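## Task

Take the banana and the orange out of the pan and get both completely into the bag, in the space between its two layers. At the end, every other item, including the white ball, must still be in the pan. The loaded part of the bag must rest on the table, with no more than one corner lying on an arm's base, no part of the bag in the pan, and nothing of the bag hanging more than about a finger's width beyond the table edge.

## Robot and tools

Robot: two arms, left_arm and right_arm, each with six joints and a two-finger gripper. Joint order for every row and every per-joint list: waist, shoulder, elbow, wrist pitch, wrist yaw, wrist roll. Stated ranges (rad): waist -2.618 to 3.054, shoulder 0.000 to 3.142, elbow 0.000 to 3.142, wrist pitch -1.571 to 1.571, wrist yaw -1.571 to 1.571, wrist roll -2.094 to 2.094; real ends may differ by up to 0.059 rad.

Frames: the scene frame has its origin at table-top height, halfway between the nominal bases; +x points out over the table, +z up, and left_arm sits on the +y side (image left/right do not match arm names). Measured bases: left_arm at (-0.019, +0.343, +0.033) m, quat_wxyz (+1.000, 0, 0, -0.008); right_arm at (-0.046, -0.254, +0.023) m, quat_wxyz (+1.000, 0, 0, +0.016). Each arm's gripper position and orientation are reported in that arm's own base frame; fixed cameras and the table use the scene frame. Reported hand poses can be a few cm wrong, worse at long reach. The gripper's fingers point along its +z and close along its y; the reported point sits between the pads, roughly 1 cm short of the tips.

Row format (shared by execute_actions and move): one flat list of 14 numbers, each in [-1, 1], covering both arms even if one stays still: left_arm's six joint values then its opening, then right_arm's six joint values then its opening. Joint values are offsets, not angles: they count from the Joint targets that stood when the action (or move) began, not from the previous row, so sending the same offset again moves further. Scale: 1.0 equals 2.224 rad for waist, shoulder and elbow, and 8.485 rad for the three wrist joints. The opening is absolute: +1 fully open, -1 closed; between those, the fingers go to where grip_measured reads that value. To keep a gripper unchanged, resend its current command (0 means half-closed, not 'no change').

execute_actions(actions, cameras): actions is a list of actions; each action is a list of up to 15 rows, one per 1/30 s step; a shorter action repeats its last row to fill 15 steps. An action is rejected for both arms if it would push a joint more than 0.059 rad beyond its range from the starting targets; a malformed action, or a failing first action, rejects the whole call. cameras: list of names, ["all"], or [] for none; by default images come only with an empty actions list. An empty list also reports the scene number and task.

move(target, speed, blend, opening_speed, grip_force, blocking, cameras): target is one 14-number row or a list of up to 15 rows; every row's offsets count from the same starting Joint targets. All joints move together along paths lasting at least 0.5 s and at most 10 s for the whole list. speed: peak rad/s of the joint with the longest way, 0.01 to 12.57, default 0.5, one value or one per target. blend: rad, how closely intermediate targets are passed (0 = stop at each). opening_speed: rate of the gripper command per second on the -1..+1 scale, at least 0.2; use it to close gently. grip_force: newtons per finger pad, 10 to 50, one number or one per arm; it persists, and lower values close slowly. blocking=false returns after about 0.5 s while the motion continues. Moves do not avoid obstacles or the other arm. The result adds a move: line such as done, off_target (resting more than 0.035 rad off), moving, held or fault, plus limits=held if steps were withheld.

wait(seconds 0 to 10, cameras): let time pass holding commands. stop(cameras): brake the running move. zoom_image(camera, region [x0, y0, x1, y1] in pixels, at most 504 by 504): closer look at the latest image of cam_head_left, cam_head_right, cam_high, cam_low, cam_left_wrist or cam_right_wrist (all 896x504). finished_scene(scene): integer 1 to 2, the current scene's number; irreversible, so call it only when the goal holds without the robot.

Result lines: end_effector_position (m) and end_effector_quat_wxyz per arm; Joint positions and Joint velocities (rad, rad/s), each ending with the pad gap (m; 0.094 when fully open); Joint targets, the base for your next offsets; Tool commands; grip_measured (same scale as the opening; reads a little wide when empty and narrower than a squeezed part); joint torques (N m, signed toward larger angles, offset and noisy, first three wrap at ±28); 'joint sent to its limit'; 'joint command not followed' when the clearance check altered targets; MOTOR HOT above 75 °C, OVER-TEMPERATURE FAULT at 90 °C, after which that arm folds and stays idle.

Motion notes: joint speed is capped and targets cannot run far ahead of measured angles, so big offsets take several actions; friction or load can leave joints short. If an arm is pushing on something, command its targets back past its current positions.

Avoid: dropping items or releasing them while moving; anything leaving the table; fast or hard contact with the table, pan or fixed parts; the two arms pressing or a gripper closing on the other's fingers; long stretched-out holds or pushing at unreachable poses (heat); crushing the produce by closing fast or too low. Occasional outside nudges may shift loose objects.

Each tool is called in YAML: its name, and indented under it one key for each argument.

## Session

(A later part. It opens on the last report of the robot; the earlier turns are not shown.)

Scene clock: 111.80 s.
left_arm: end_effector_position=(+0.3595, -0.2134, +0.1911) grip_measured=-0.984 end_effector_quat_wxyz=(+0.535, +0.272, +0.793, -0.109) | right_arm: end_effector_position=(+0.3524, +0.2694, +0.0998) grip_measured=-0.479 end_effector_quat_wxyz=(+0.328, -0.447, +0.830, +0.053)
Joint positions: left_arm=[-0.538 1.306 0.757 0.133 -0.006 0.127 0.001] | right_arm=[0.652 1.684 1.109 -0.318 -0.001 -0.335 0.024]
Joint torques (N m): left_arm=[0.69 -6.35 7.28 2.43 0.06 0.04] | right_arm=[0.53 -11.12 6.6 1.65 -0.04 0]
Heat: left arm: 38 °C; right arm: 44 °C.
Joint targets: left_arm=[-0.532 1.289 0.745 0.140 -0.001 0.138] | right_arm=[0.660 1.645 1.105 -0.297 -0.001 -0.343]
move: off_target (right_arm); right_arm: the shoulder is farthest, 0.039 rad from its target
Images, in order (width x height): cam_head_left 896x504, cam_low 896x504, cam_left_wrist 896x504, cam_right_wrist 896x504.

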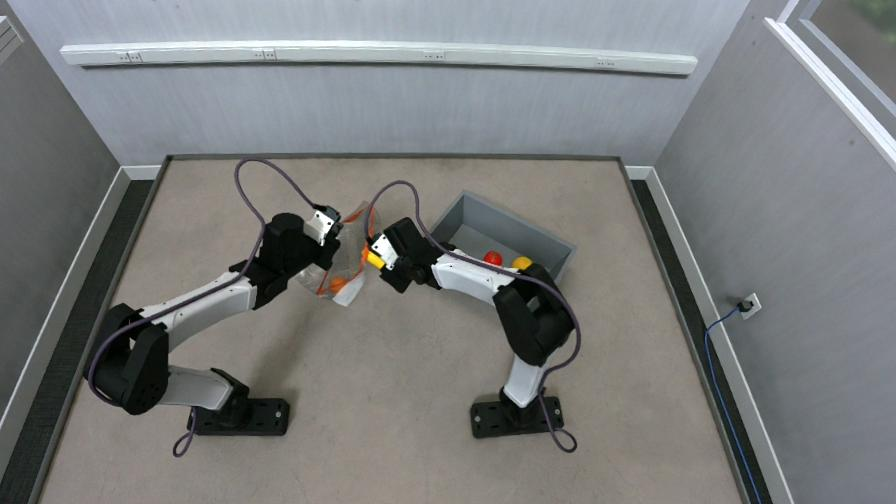

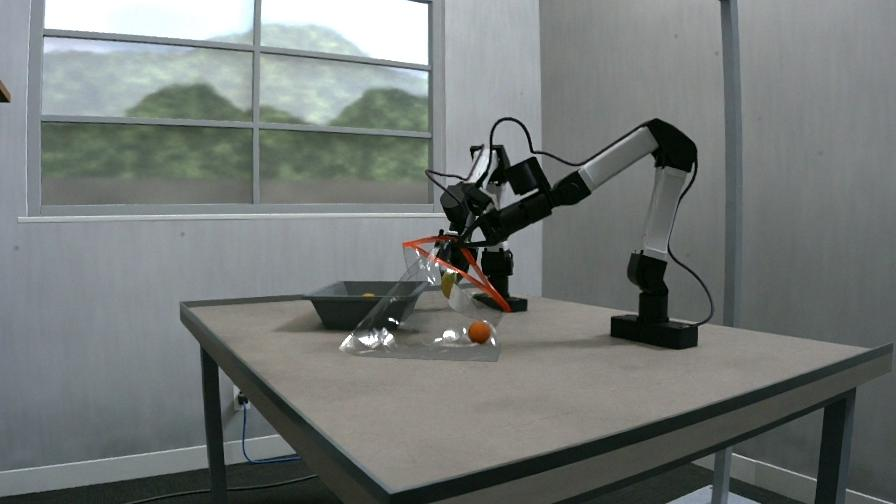

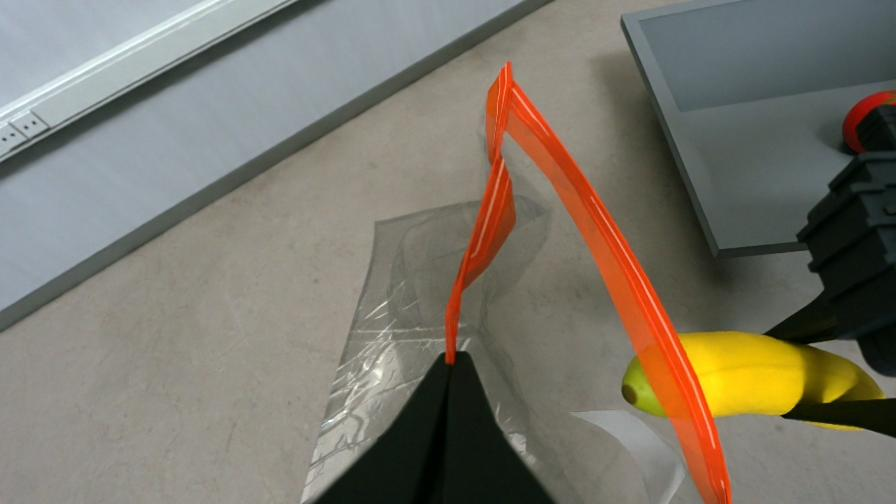

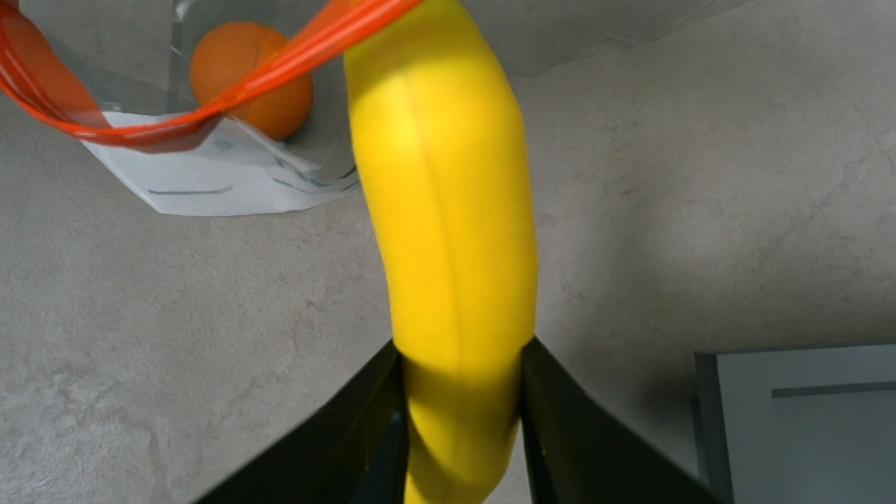

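move:
  target:
    - [0,0,0,0,0,0,-1,-0.04,0,0,0,0,0,-0.5]
    - [0,0,0,0,0,0,-1,-0.04,0.0127,0.1865,-0.0582,0,0,-0.5]
    - [0,0,0,0,0,0,-1,0.01,0.0127,0.1865,-0.0582,0,0,-0.5]
  blend: 0.02
  cameras: ["cam_right_wrist","cam_left_wrist","cam_head_left","cam_low"]

zoom_image:
  camera: "cam_head_left"
  region: [280, 180, 460, 350]

zoom_image:
  camera: "cam_low"
  region: [390, 220, 510, 350]

Scene clock: 114.40 s.
left_arm: end_effector_position=(+0.3595, -0.2134, +0.1911) grip_measured=-0.984 end_effector_quat_wxyz=(+0.535, +0.272, +0.793, -0.109) | right_arm: end_effector_position=(+0.3397, +0.2782, +0.1822) grip_measured=-0.479 end_effector_quat_wxyz=(+0.285, -0.469, +0.835, +0.051)
Joint positions: left_arm=[-0.538 1.306 0.757 0.133 -0.006 0.127 0.001] | right_arm=[0.685 1.684 1.494 -0.794 -0.002 -0.337 0.024]
Joint torques (N m): left_arm=[0.72 -6.37 7.28 2.43 0.06 0.04] | right_arm=[-0.46 -8.84 9.54 1.31 -0.03 -0.01]
Heat: left arm: 38 °C; right arm: 44 °C.
Joint targets: left_arm=[-0.532 1.289 0.745 0.140 -0.001 0.138] | right_arm=[0.682 1.673 1.520 -0.791 -0.001 -0.343]
move: done
Images, in order (width x height): cam_head_left 896x504, cam_low 896x504, cam_left_wrist 896x504, cam_right_wrist 896x504.

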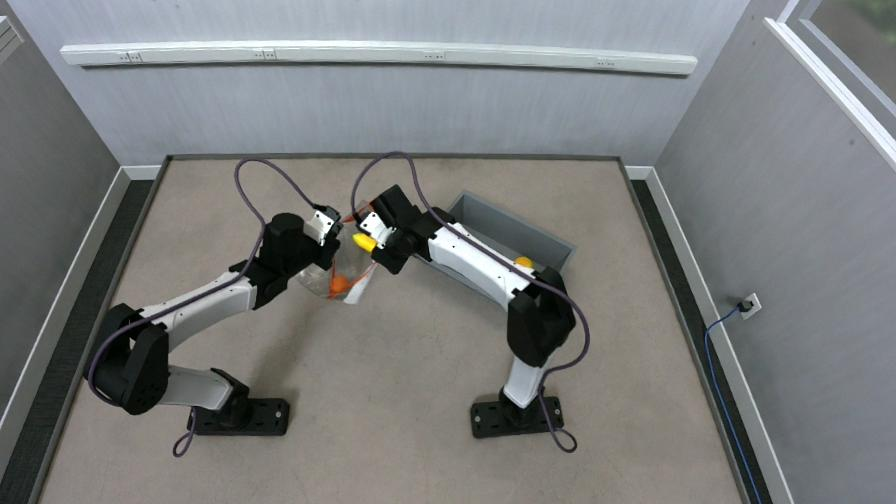

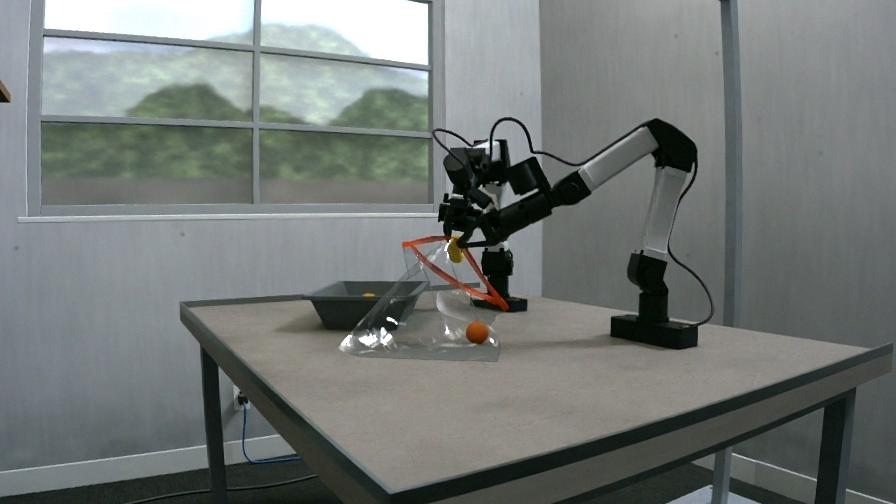

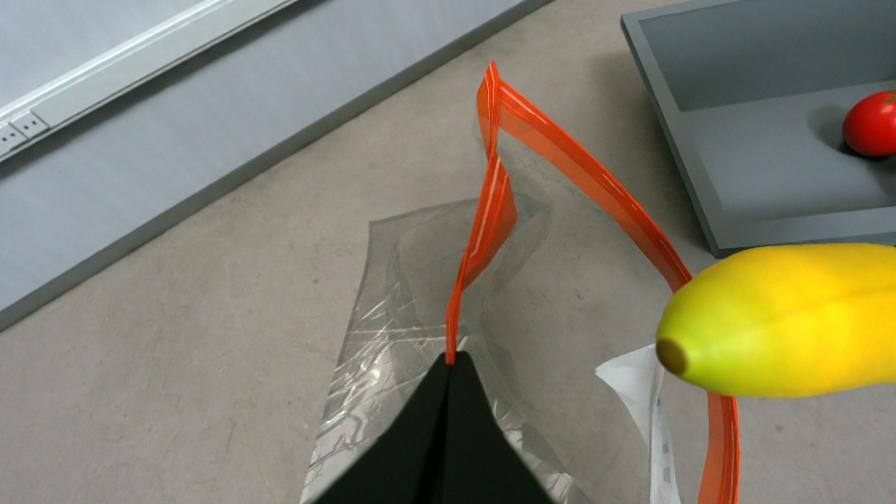

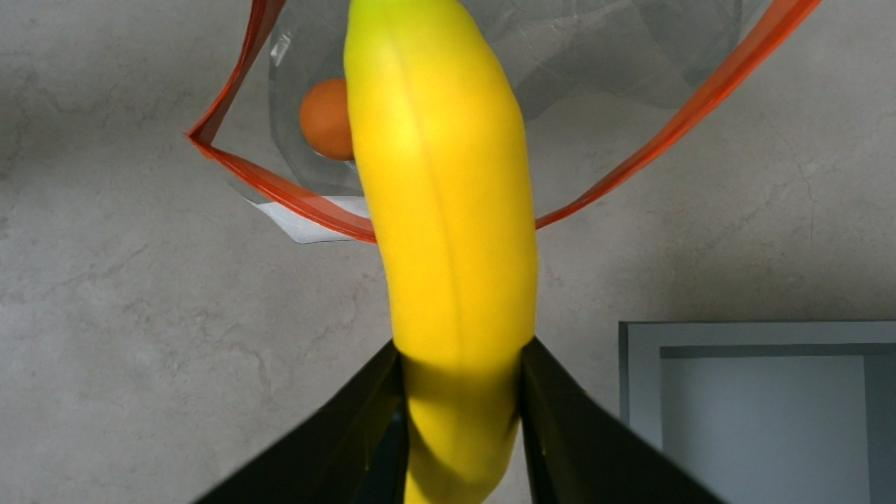

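Scaled by 2.800 from the camera's 896x504 image, which has a finer 1280x720 frame.

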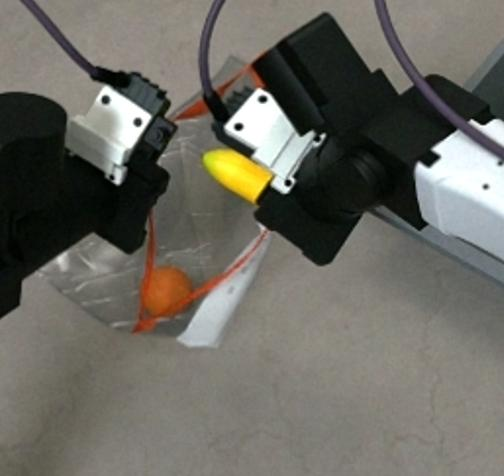

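Scaled by 3.877 from the camera's 896x504 image, which has a finer 1280x720 frame.

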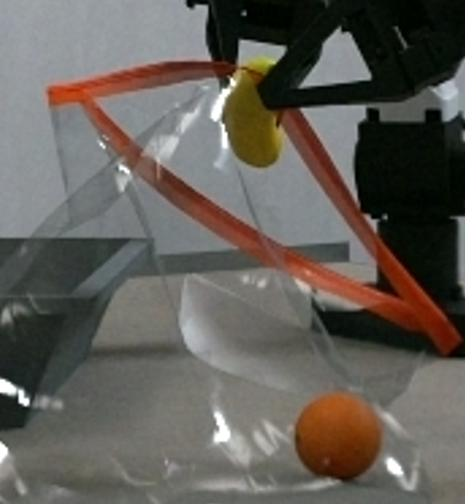

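move:
  target: [0,0,0,0,0,0,-1,0.0012,0.1059,0.051,0.0144,0,0,-0.5]
  speed: 0.25
  cameras: ["cam_right_wrist","cam_left_wrist","cam_head_left","cam_low"]

zoom_image:
  camera: "cam_head_left"
  region: [280, 180, 460, 350]

zoom_image:
  camera: "cam_low"
  region: [390, 220, 510, 350]

Scene clock: 116.40 s.
left_arm: end_effector_position=(+0.3595, -0.2134, +0.1911) grip_measured=-0.984 end_effector_quat_wxyz=(+0.535, +0.272, +0.793, -0.109) | right_arm: end_effector_position=(+0.3817, +0.3126, +0.1413) grip_measured=-0.479 end_effector_quat_wxyz=(+0.282, -0.469, +0.835, +0.051)
Joint positions: left_arm=[-0.538 1.306 0.757 0.133 -0.006 0.127 0.001] | right_arm=[0.685 1.9 1.601 -0.69 -0.002 -0.337 0.024]
Joint torques (N m): left_arm=[0.69 -6.35 7.24 2.44 0.06 0.04] | right_arm=[-0.01 -9.03 10.17 1.49 -0.03 -0.01]
Heat: left arm: 38 °C; right arm: 44 °C.
Joint targets: left_arm=[-0.532 1.289 0.745 0.140 -0.001 0.138] | right_arm=[0.685 1.909 1.634 -0.669 -0.001 -0.343]
move: done
Images, in order (width x height): cam_head_left 896x504, cam_low 896x504, cam_left_wrist 896x504, cam_right_wrist 896x504.

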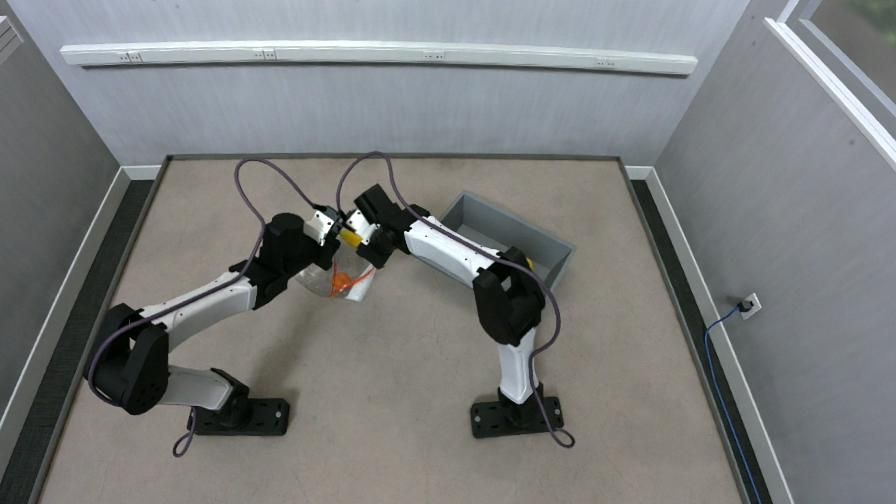

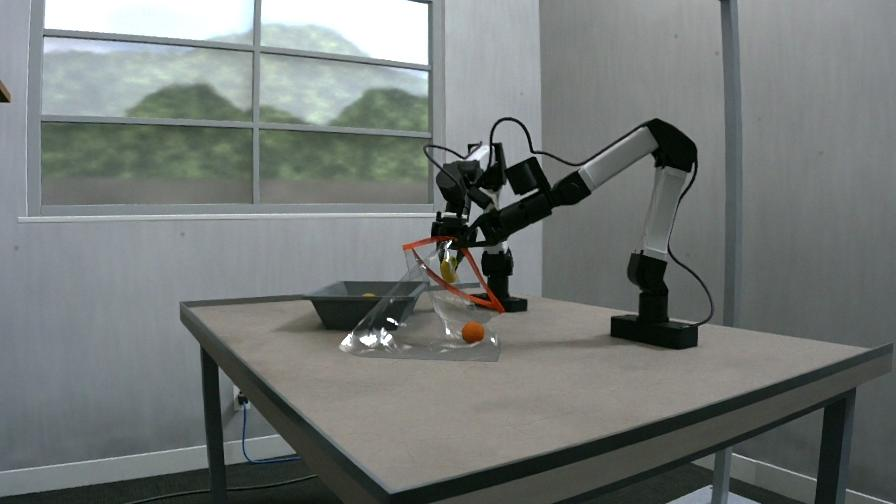

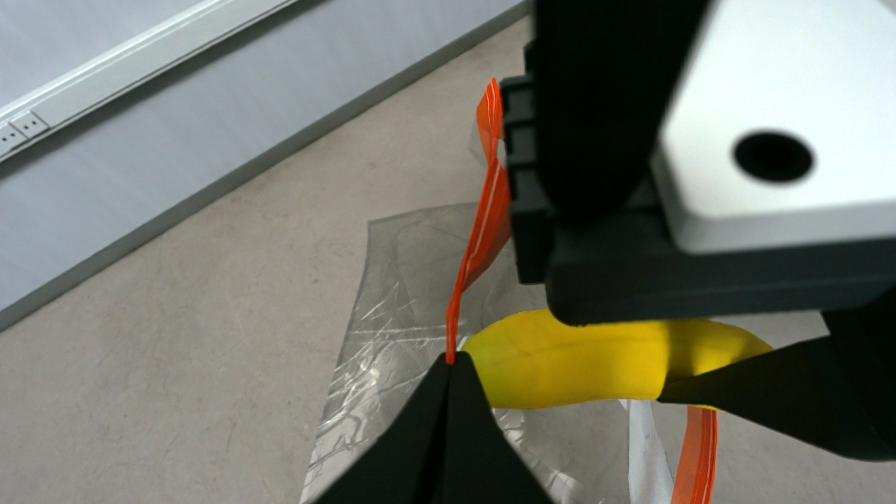

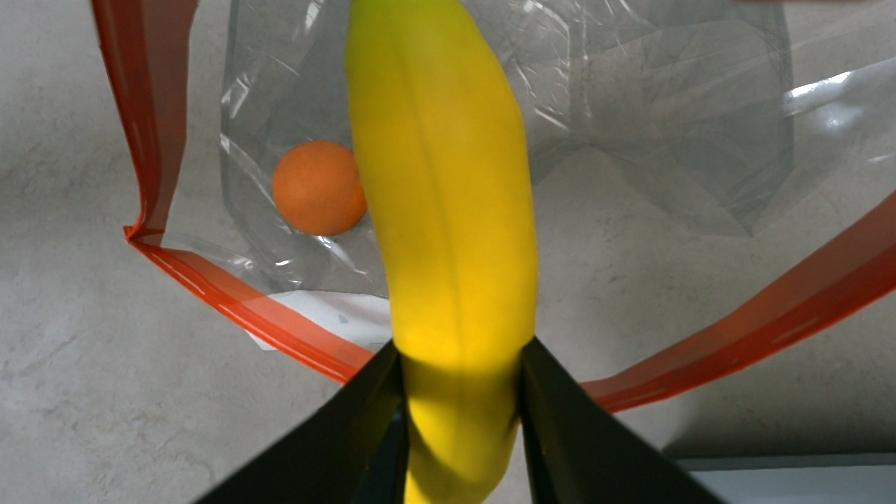

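Scaled by 2.800 from the camera's 896x504 image, which has a finer 1280x720 frame.

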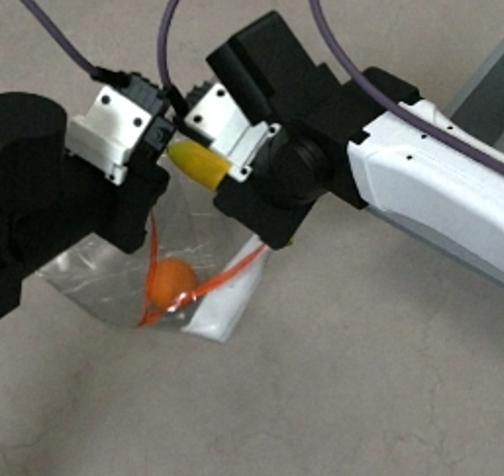

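Scaled by 3.877 from the camera's 896x504 image, which has a finer 1280x720 frame.

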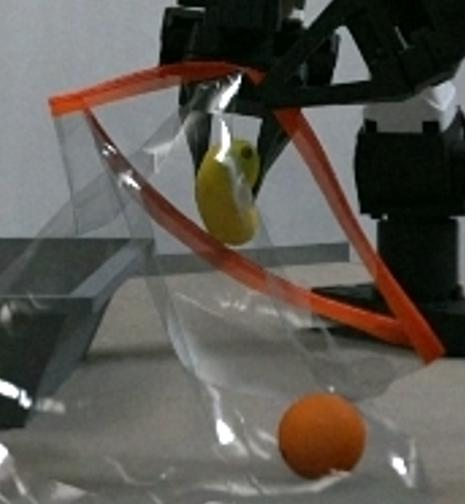

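move:
  target: [0,0,0,0,0,0,-1,0.002,0.04,-0.0623,0.0268,0,0,-0.5]
  speed: 0.2
  cameras: ["cam_right_wrist","cam_left_wrist","cam_head_left","cam_low"]

zoom_image:
  camera: "cam_head_left"
  region: [280, 180, 460, 350]

zoom_image:
  camera: "cam_low"
  region: [390, 220, 510, 350]

Scene clock: 118.60 s.
left_arm: end_effector_position=(+0.3595, -0.2134, +0.1911) grip_measured=-0.984 end_effector_quat_wxyz=(+0.535, +0.272, +0.793, -0.109) | right_arm: end_effector_position=(+0.3983, +0.3261, +0.0900) grip_measured=-0.479 end_effector_quat_wxyz=(+0.299, -0.466, +0.831, +0.054)
Joint positions: left_arm=[-0.538 1.306 0.757 0.133 -0.006 0.127 0.001] | right_arm=[0.685 1.988 1.496 -0.462 -0.002 -0.337 0.024]
Joint torques (N m): left_arm=[0.72 -6.35 7.25 2.43 0.05 0.04] | right_arm=[0.43 -9.51 6.86 1.55 -0.03 -0.01]
Heat: left arm: 39 °C; right arm: 43 °C.
Joint targets: left_arm=[-0.532 1.289 0.745 0.140 -0.001 0.138] | right_arm=[0.689 1.998 1.495 -0.442 -0.001 -0.343]
move: done
Images, in order (width x height): cam_head_left 896x504, cam_low 896x504, cam_left_wrist 896x504, cam_right_wrist 896x504.

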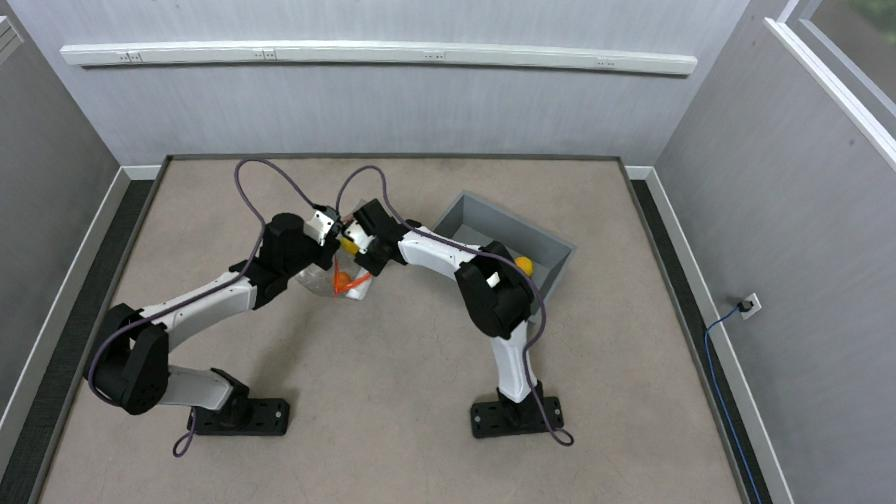

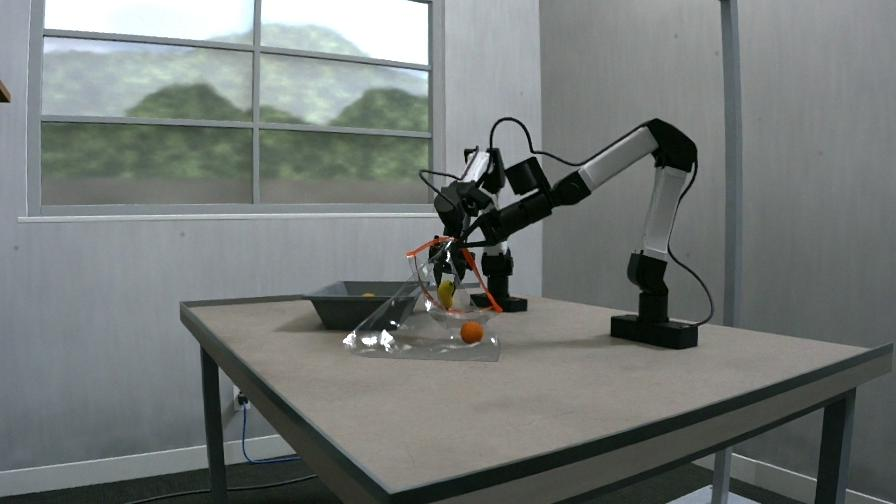

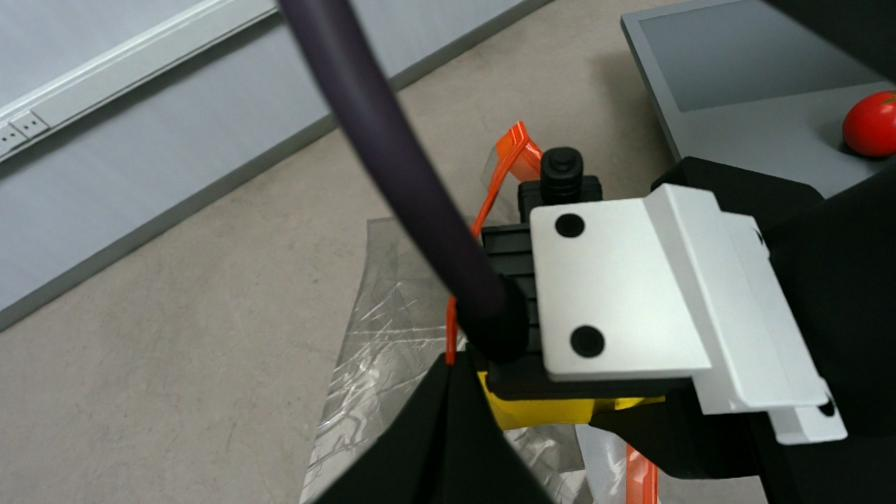

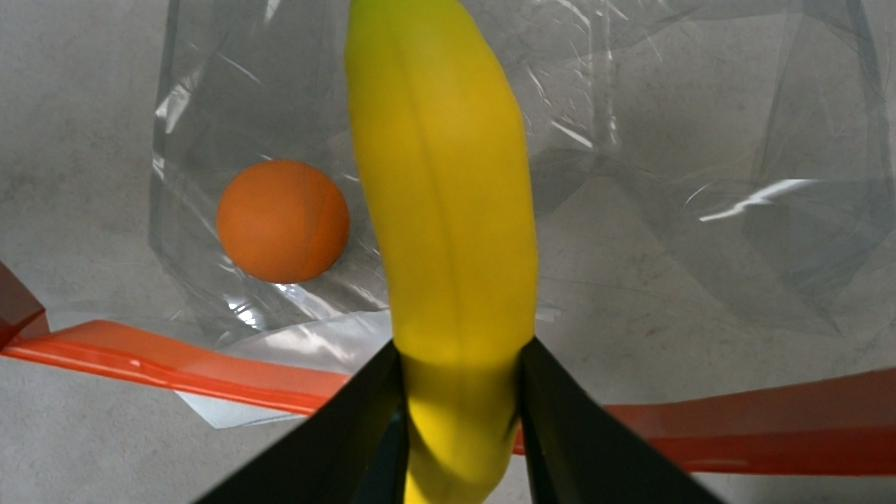

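Scaled by 2.800 from the camera's 896x504 image, which has a finer 1280x720 frame.

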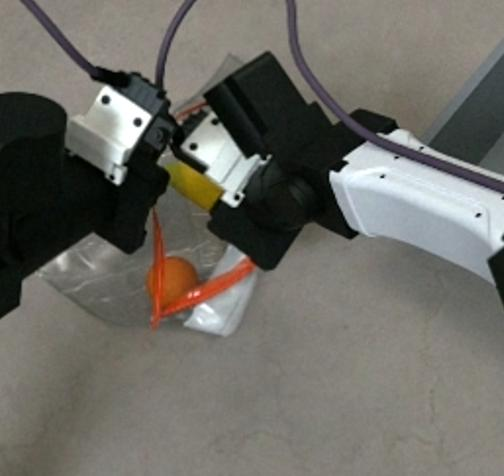

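Scaled by 3.877 from the camera's 896x504 image, which has a finer 1280x720 frame.

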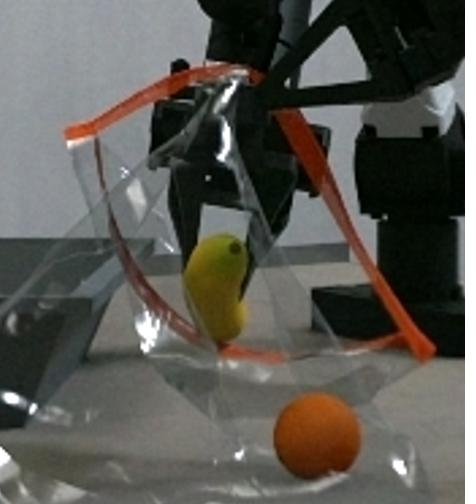

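move:
  target: [0,0,0,0,0,0,-1,0,0.0323,-0.0565,0.0233,0,0,-0.5]
  speed: 0.15
  cameras: ["cam_right_wrist","cam_left_wrist","cam_head_left","cam_low"]

zoom_image:
  camera: "cam_head_left"
  region: [280, 180, 460, 350]

zoom_image:
  camera: "cam_low"
  region: [390, 220, 510, 350]

Scene clock: 120.93 s.
left_arm: end_effector_position=(+0.3595, -0.2134, +0.1911) grip_measured=-0.984 end_effector_quat_wxyz=(+0.535, +0.272, +0.793, -0.109) | right_arm: end_effector_position=(+0.3992, +0.3268, +0.0370) grip_measured=-0.479 end_effector_quat_wxyz=(+0.302, -0.466, +0.830, +0.054)
Joint positions: left_arm=[-0.538 1.306 0.757 0.133 -0.006 0.127 0.001] | right_arm=[0.685 2.057 1.372 -0.262 -0.002 -0.337 0.024]
Joint torques (N m): left_arm=[0.73 -6.37 7.27 2.44 0.06 0.04] | right_arm=[0.32 -9.54 6.34 1.56 -0.03 -0.01]
Heat: left arm: 39 °C; right arm: 43 °C.
Joint targets: left_arm=[-0.532 1.289 0.745 0.140 -0.001 0.138] | right_arm=[0.689 2.070 1.369 -0.244 -0.001 -0.343]
move: done
Images, in order (width x height): cam_head_left 896x504, cam_low 896x504, cam_left_wrist 896x504, cam_right_wrist 896x504.

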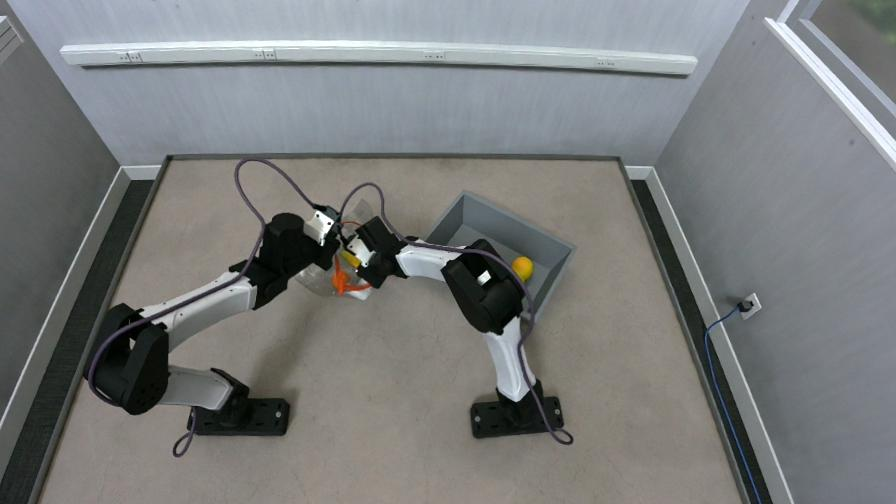

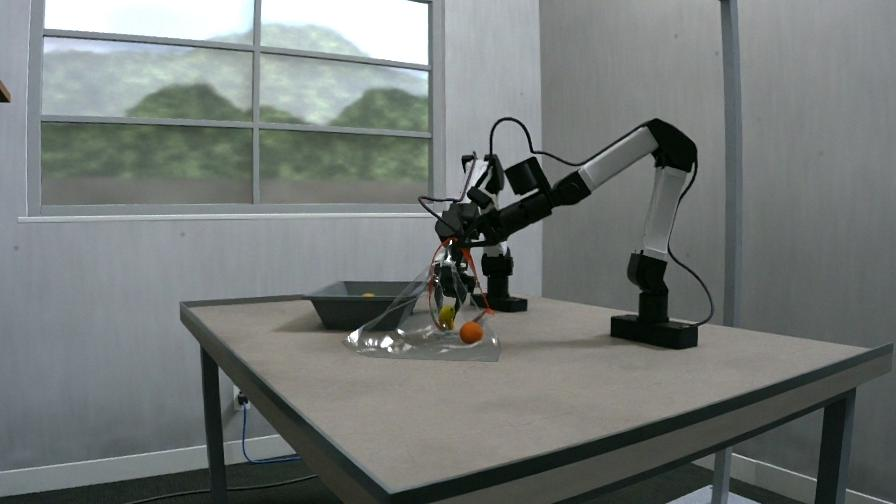

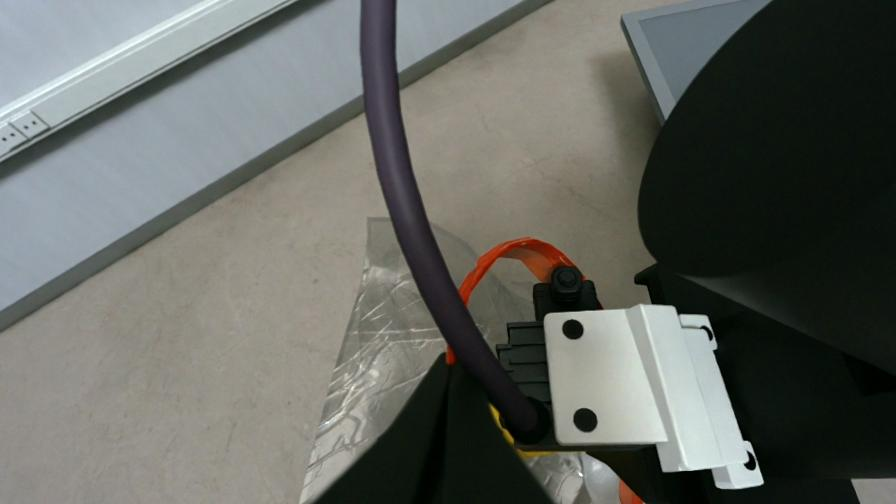

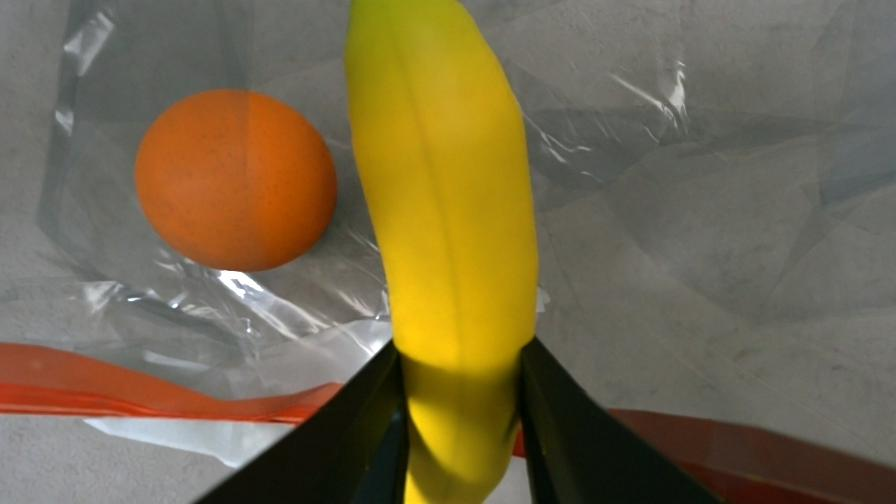

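Scaled by 2.800 from the camera's 896x504 image, which has a finer 1280x720 frame.

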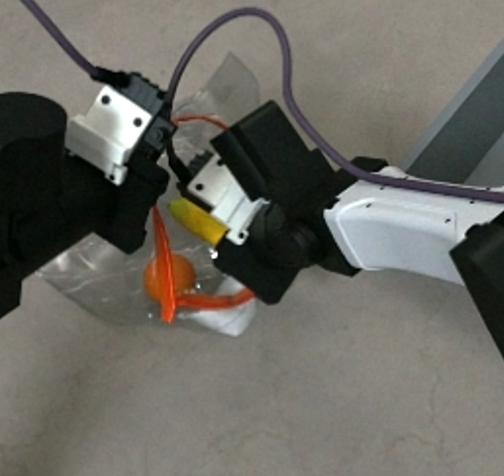

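Scaled by 3.877 from the camera's 896x504 image, which has a finer 1280x720 frame.

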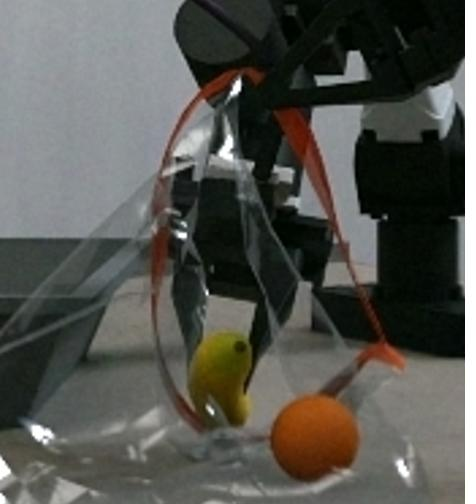

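move:
  target: [0,0,0,0,0,0,-1,0.004,0.0691,0.0763,-0.0019,0,0,-0.5]
  speed: 0.15
  cameras: ["cam_right_wrist","cam_left_wrist","cam_head_left","cam_low"]

zoom_image:
  camera: "cam_low"
  region: [390, 220, 510, 370]

Scene clock: 122.63 s.
left_arm: end_effector_position=(+0.3595, -0.2134, +0.1911) grip_measured=-0.984 end_effector_quat_wxyz=(+0.535, +0.272, +0.793, -0.109) | right_arm: end_effector_position=(+0.4205, +0.3472, +0.0215) grip_measured=-0.479 end_effector_quat_wxyz=(+0.305, -0.467, +0.828, +0.055)
Joint positions: left_arm=[-0.538 1.306 0.757 0.133 -0.006 0.127 0.001] | right_arm=[0.689 2.181 1.498 -0.257 -0.002 -0.338 0.024]
Joint torques (N m): left_arm=[0.72 -6.34 7.28 2.42 0.05 0.04] | right_arm=[0.03 -11.75 6.57 1.37 -0.04 0.06]
Heat: left arm: 39 °C; right arm: 44 °C.
Joint targets: left_arm=[-0.532 1.289 0.745 0.140 -0.001 0.138] | right_arm=[0.689 2.180 1.496 -0.259 -0.002 -0.338]
move: held (right_arm; a check stopped the path); limits=held; right_arm: the shoulder is farthest, 0.043 rad from its target
joint command not followed: on one or more control steps a check withheld the commanded joint targets of the right arm, and it was not sent them on those steps.
cause: the commanded joint targets, or the way to them, would bring a part of the robot too close to another arm (this arm's wrist (the part past the wrist pitch) and the left arm's fingers, 9 mm apart when this arm was first held).
Images, in order (width x height): cam_head_left 896x504, cam_low 896x504, cam_left_wrist 896x504, cam_right_wrist 896x504.

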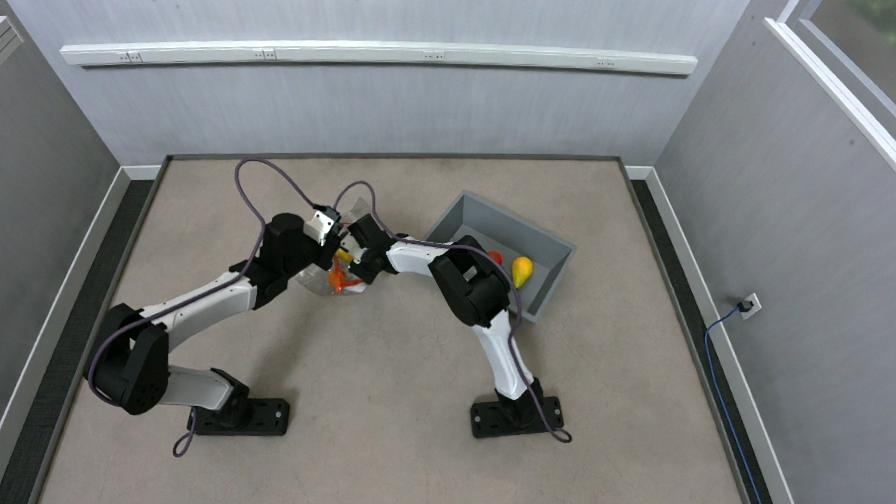

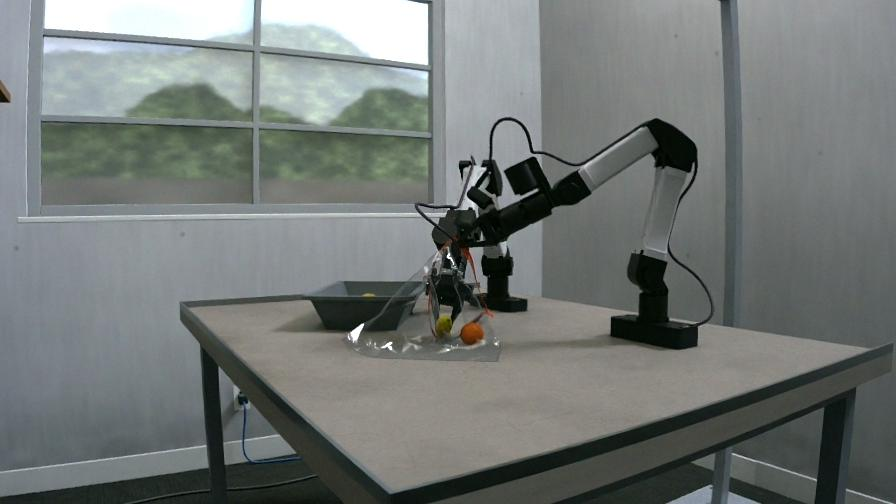

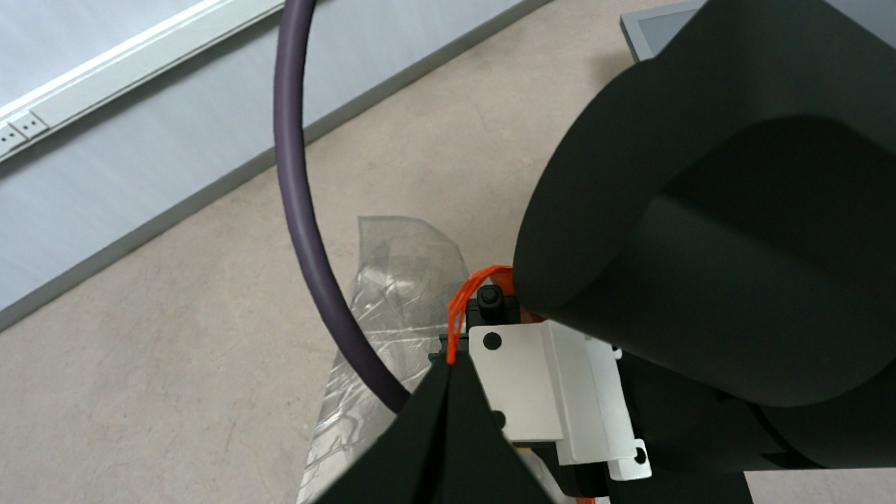

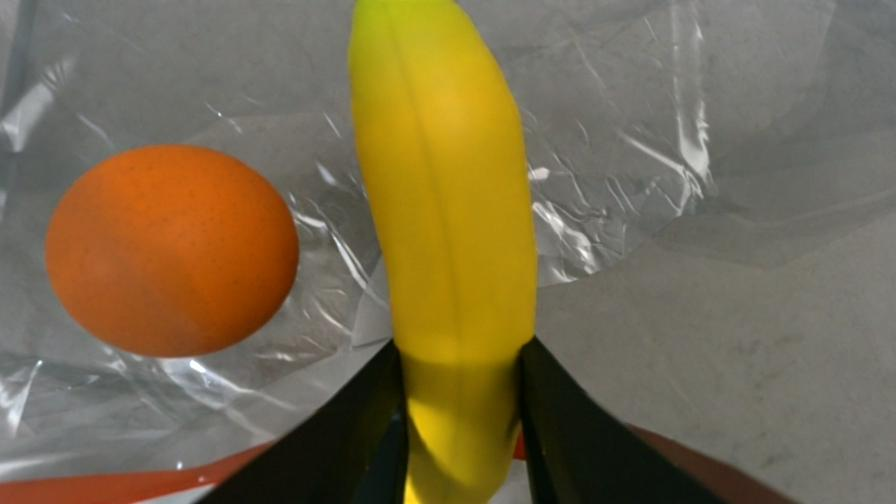

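Scaled by 3.360 from the camera's 896x504 image, which has a finer 1280x720 frame.

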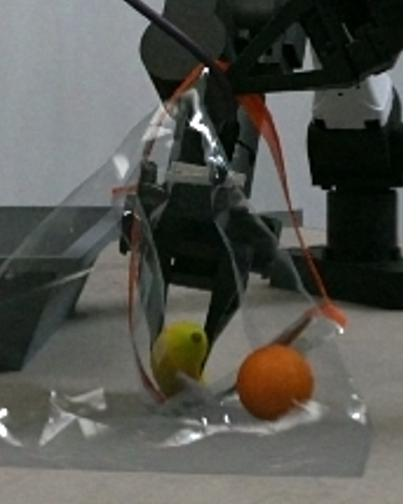

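move:
  target:
    - [0,0,0,0,0,0,-1,0,0.0067,-0.0256,0.0085,0,0,-0.5]
    - [0,0,0,0,0,0,-1,0,0.0067,-0.0256,0.0085,0,0,-0.05]
  speed: 0.2
  opening_speed: 0.6
  cameras: ["cam_right_wrist","cam_low"]

zoom_image:
  camera: "cam_low"
  region: [390, 220, 510, 370]

Scene clock: 124.80 s.
left_arm: end_effector_position=(+0.3595, -0.2134, +0.1911) grip_measured=-0.984 end_effector_quat_wxyz=(+0.535, +0.272, +0.793, -0.109) | right_arm: end_effector_position=(+0.4176, +0.3448, +0.0109) grip_measured=-0.051 end_effector_quat_wxyz=(+0.311, -0.466, +0.826, +0.057)
Joint positions: left_arm=[-0.538 1.306 0.757 0.133 -0.006 0.127 0.001] | right_arm=[0.689 2.181 1.442 -0.188 -0.002 -0.338 0.045]
Joint torques (N m): left_arm=[0.69 -6.34 7.25 2.43 0.07 0.04] | right_arm=[0.03 -10.22 6.24 1.42 -0.04 0.07]
Heat: left arm: 39 °C; right arm: 44 °C.
Joint targets: left_arm=[-0.532 1.289 0.745 0.140 -0.001 0.138] | right_arm=[0.689 2.195 1.439 -0.186 -0.002 -0.338]
move: done
Images, in order (width x height): cam_low 896x504, cam_right_wrist 896x504.

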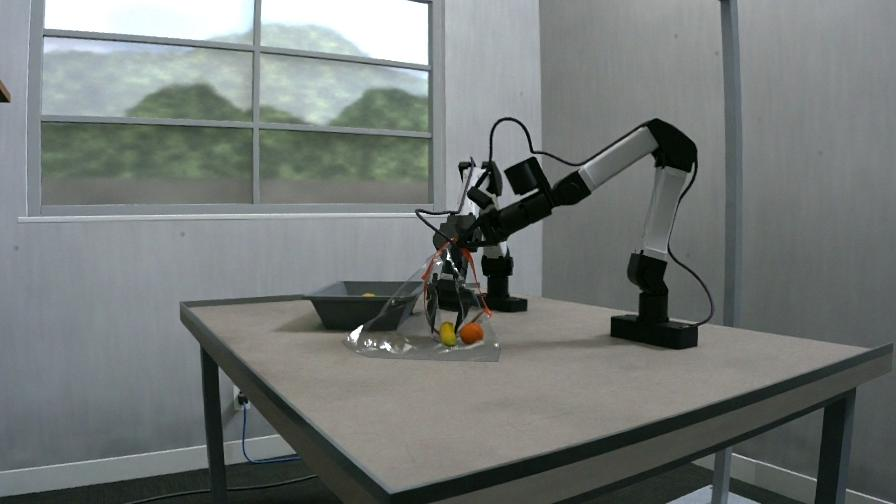

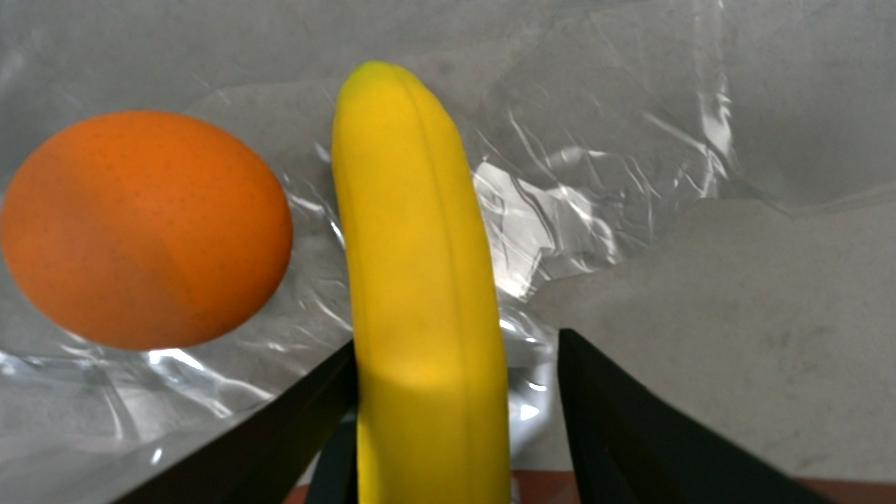

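Scaled by 3.360 from the camera's 896x504 image, which has a finer 1280x720 frame.

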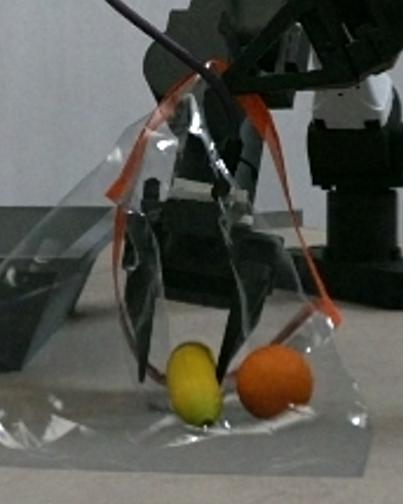

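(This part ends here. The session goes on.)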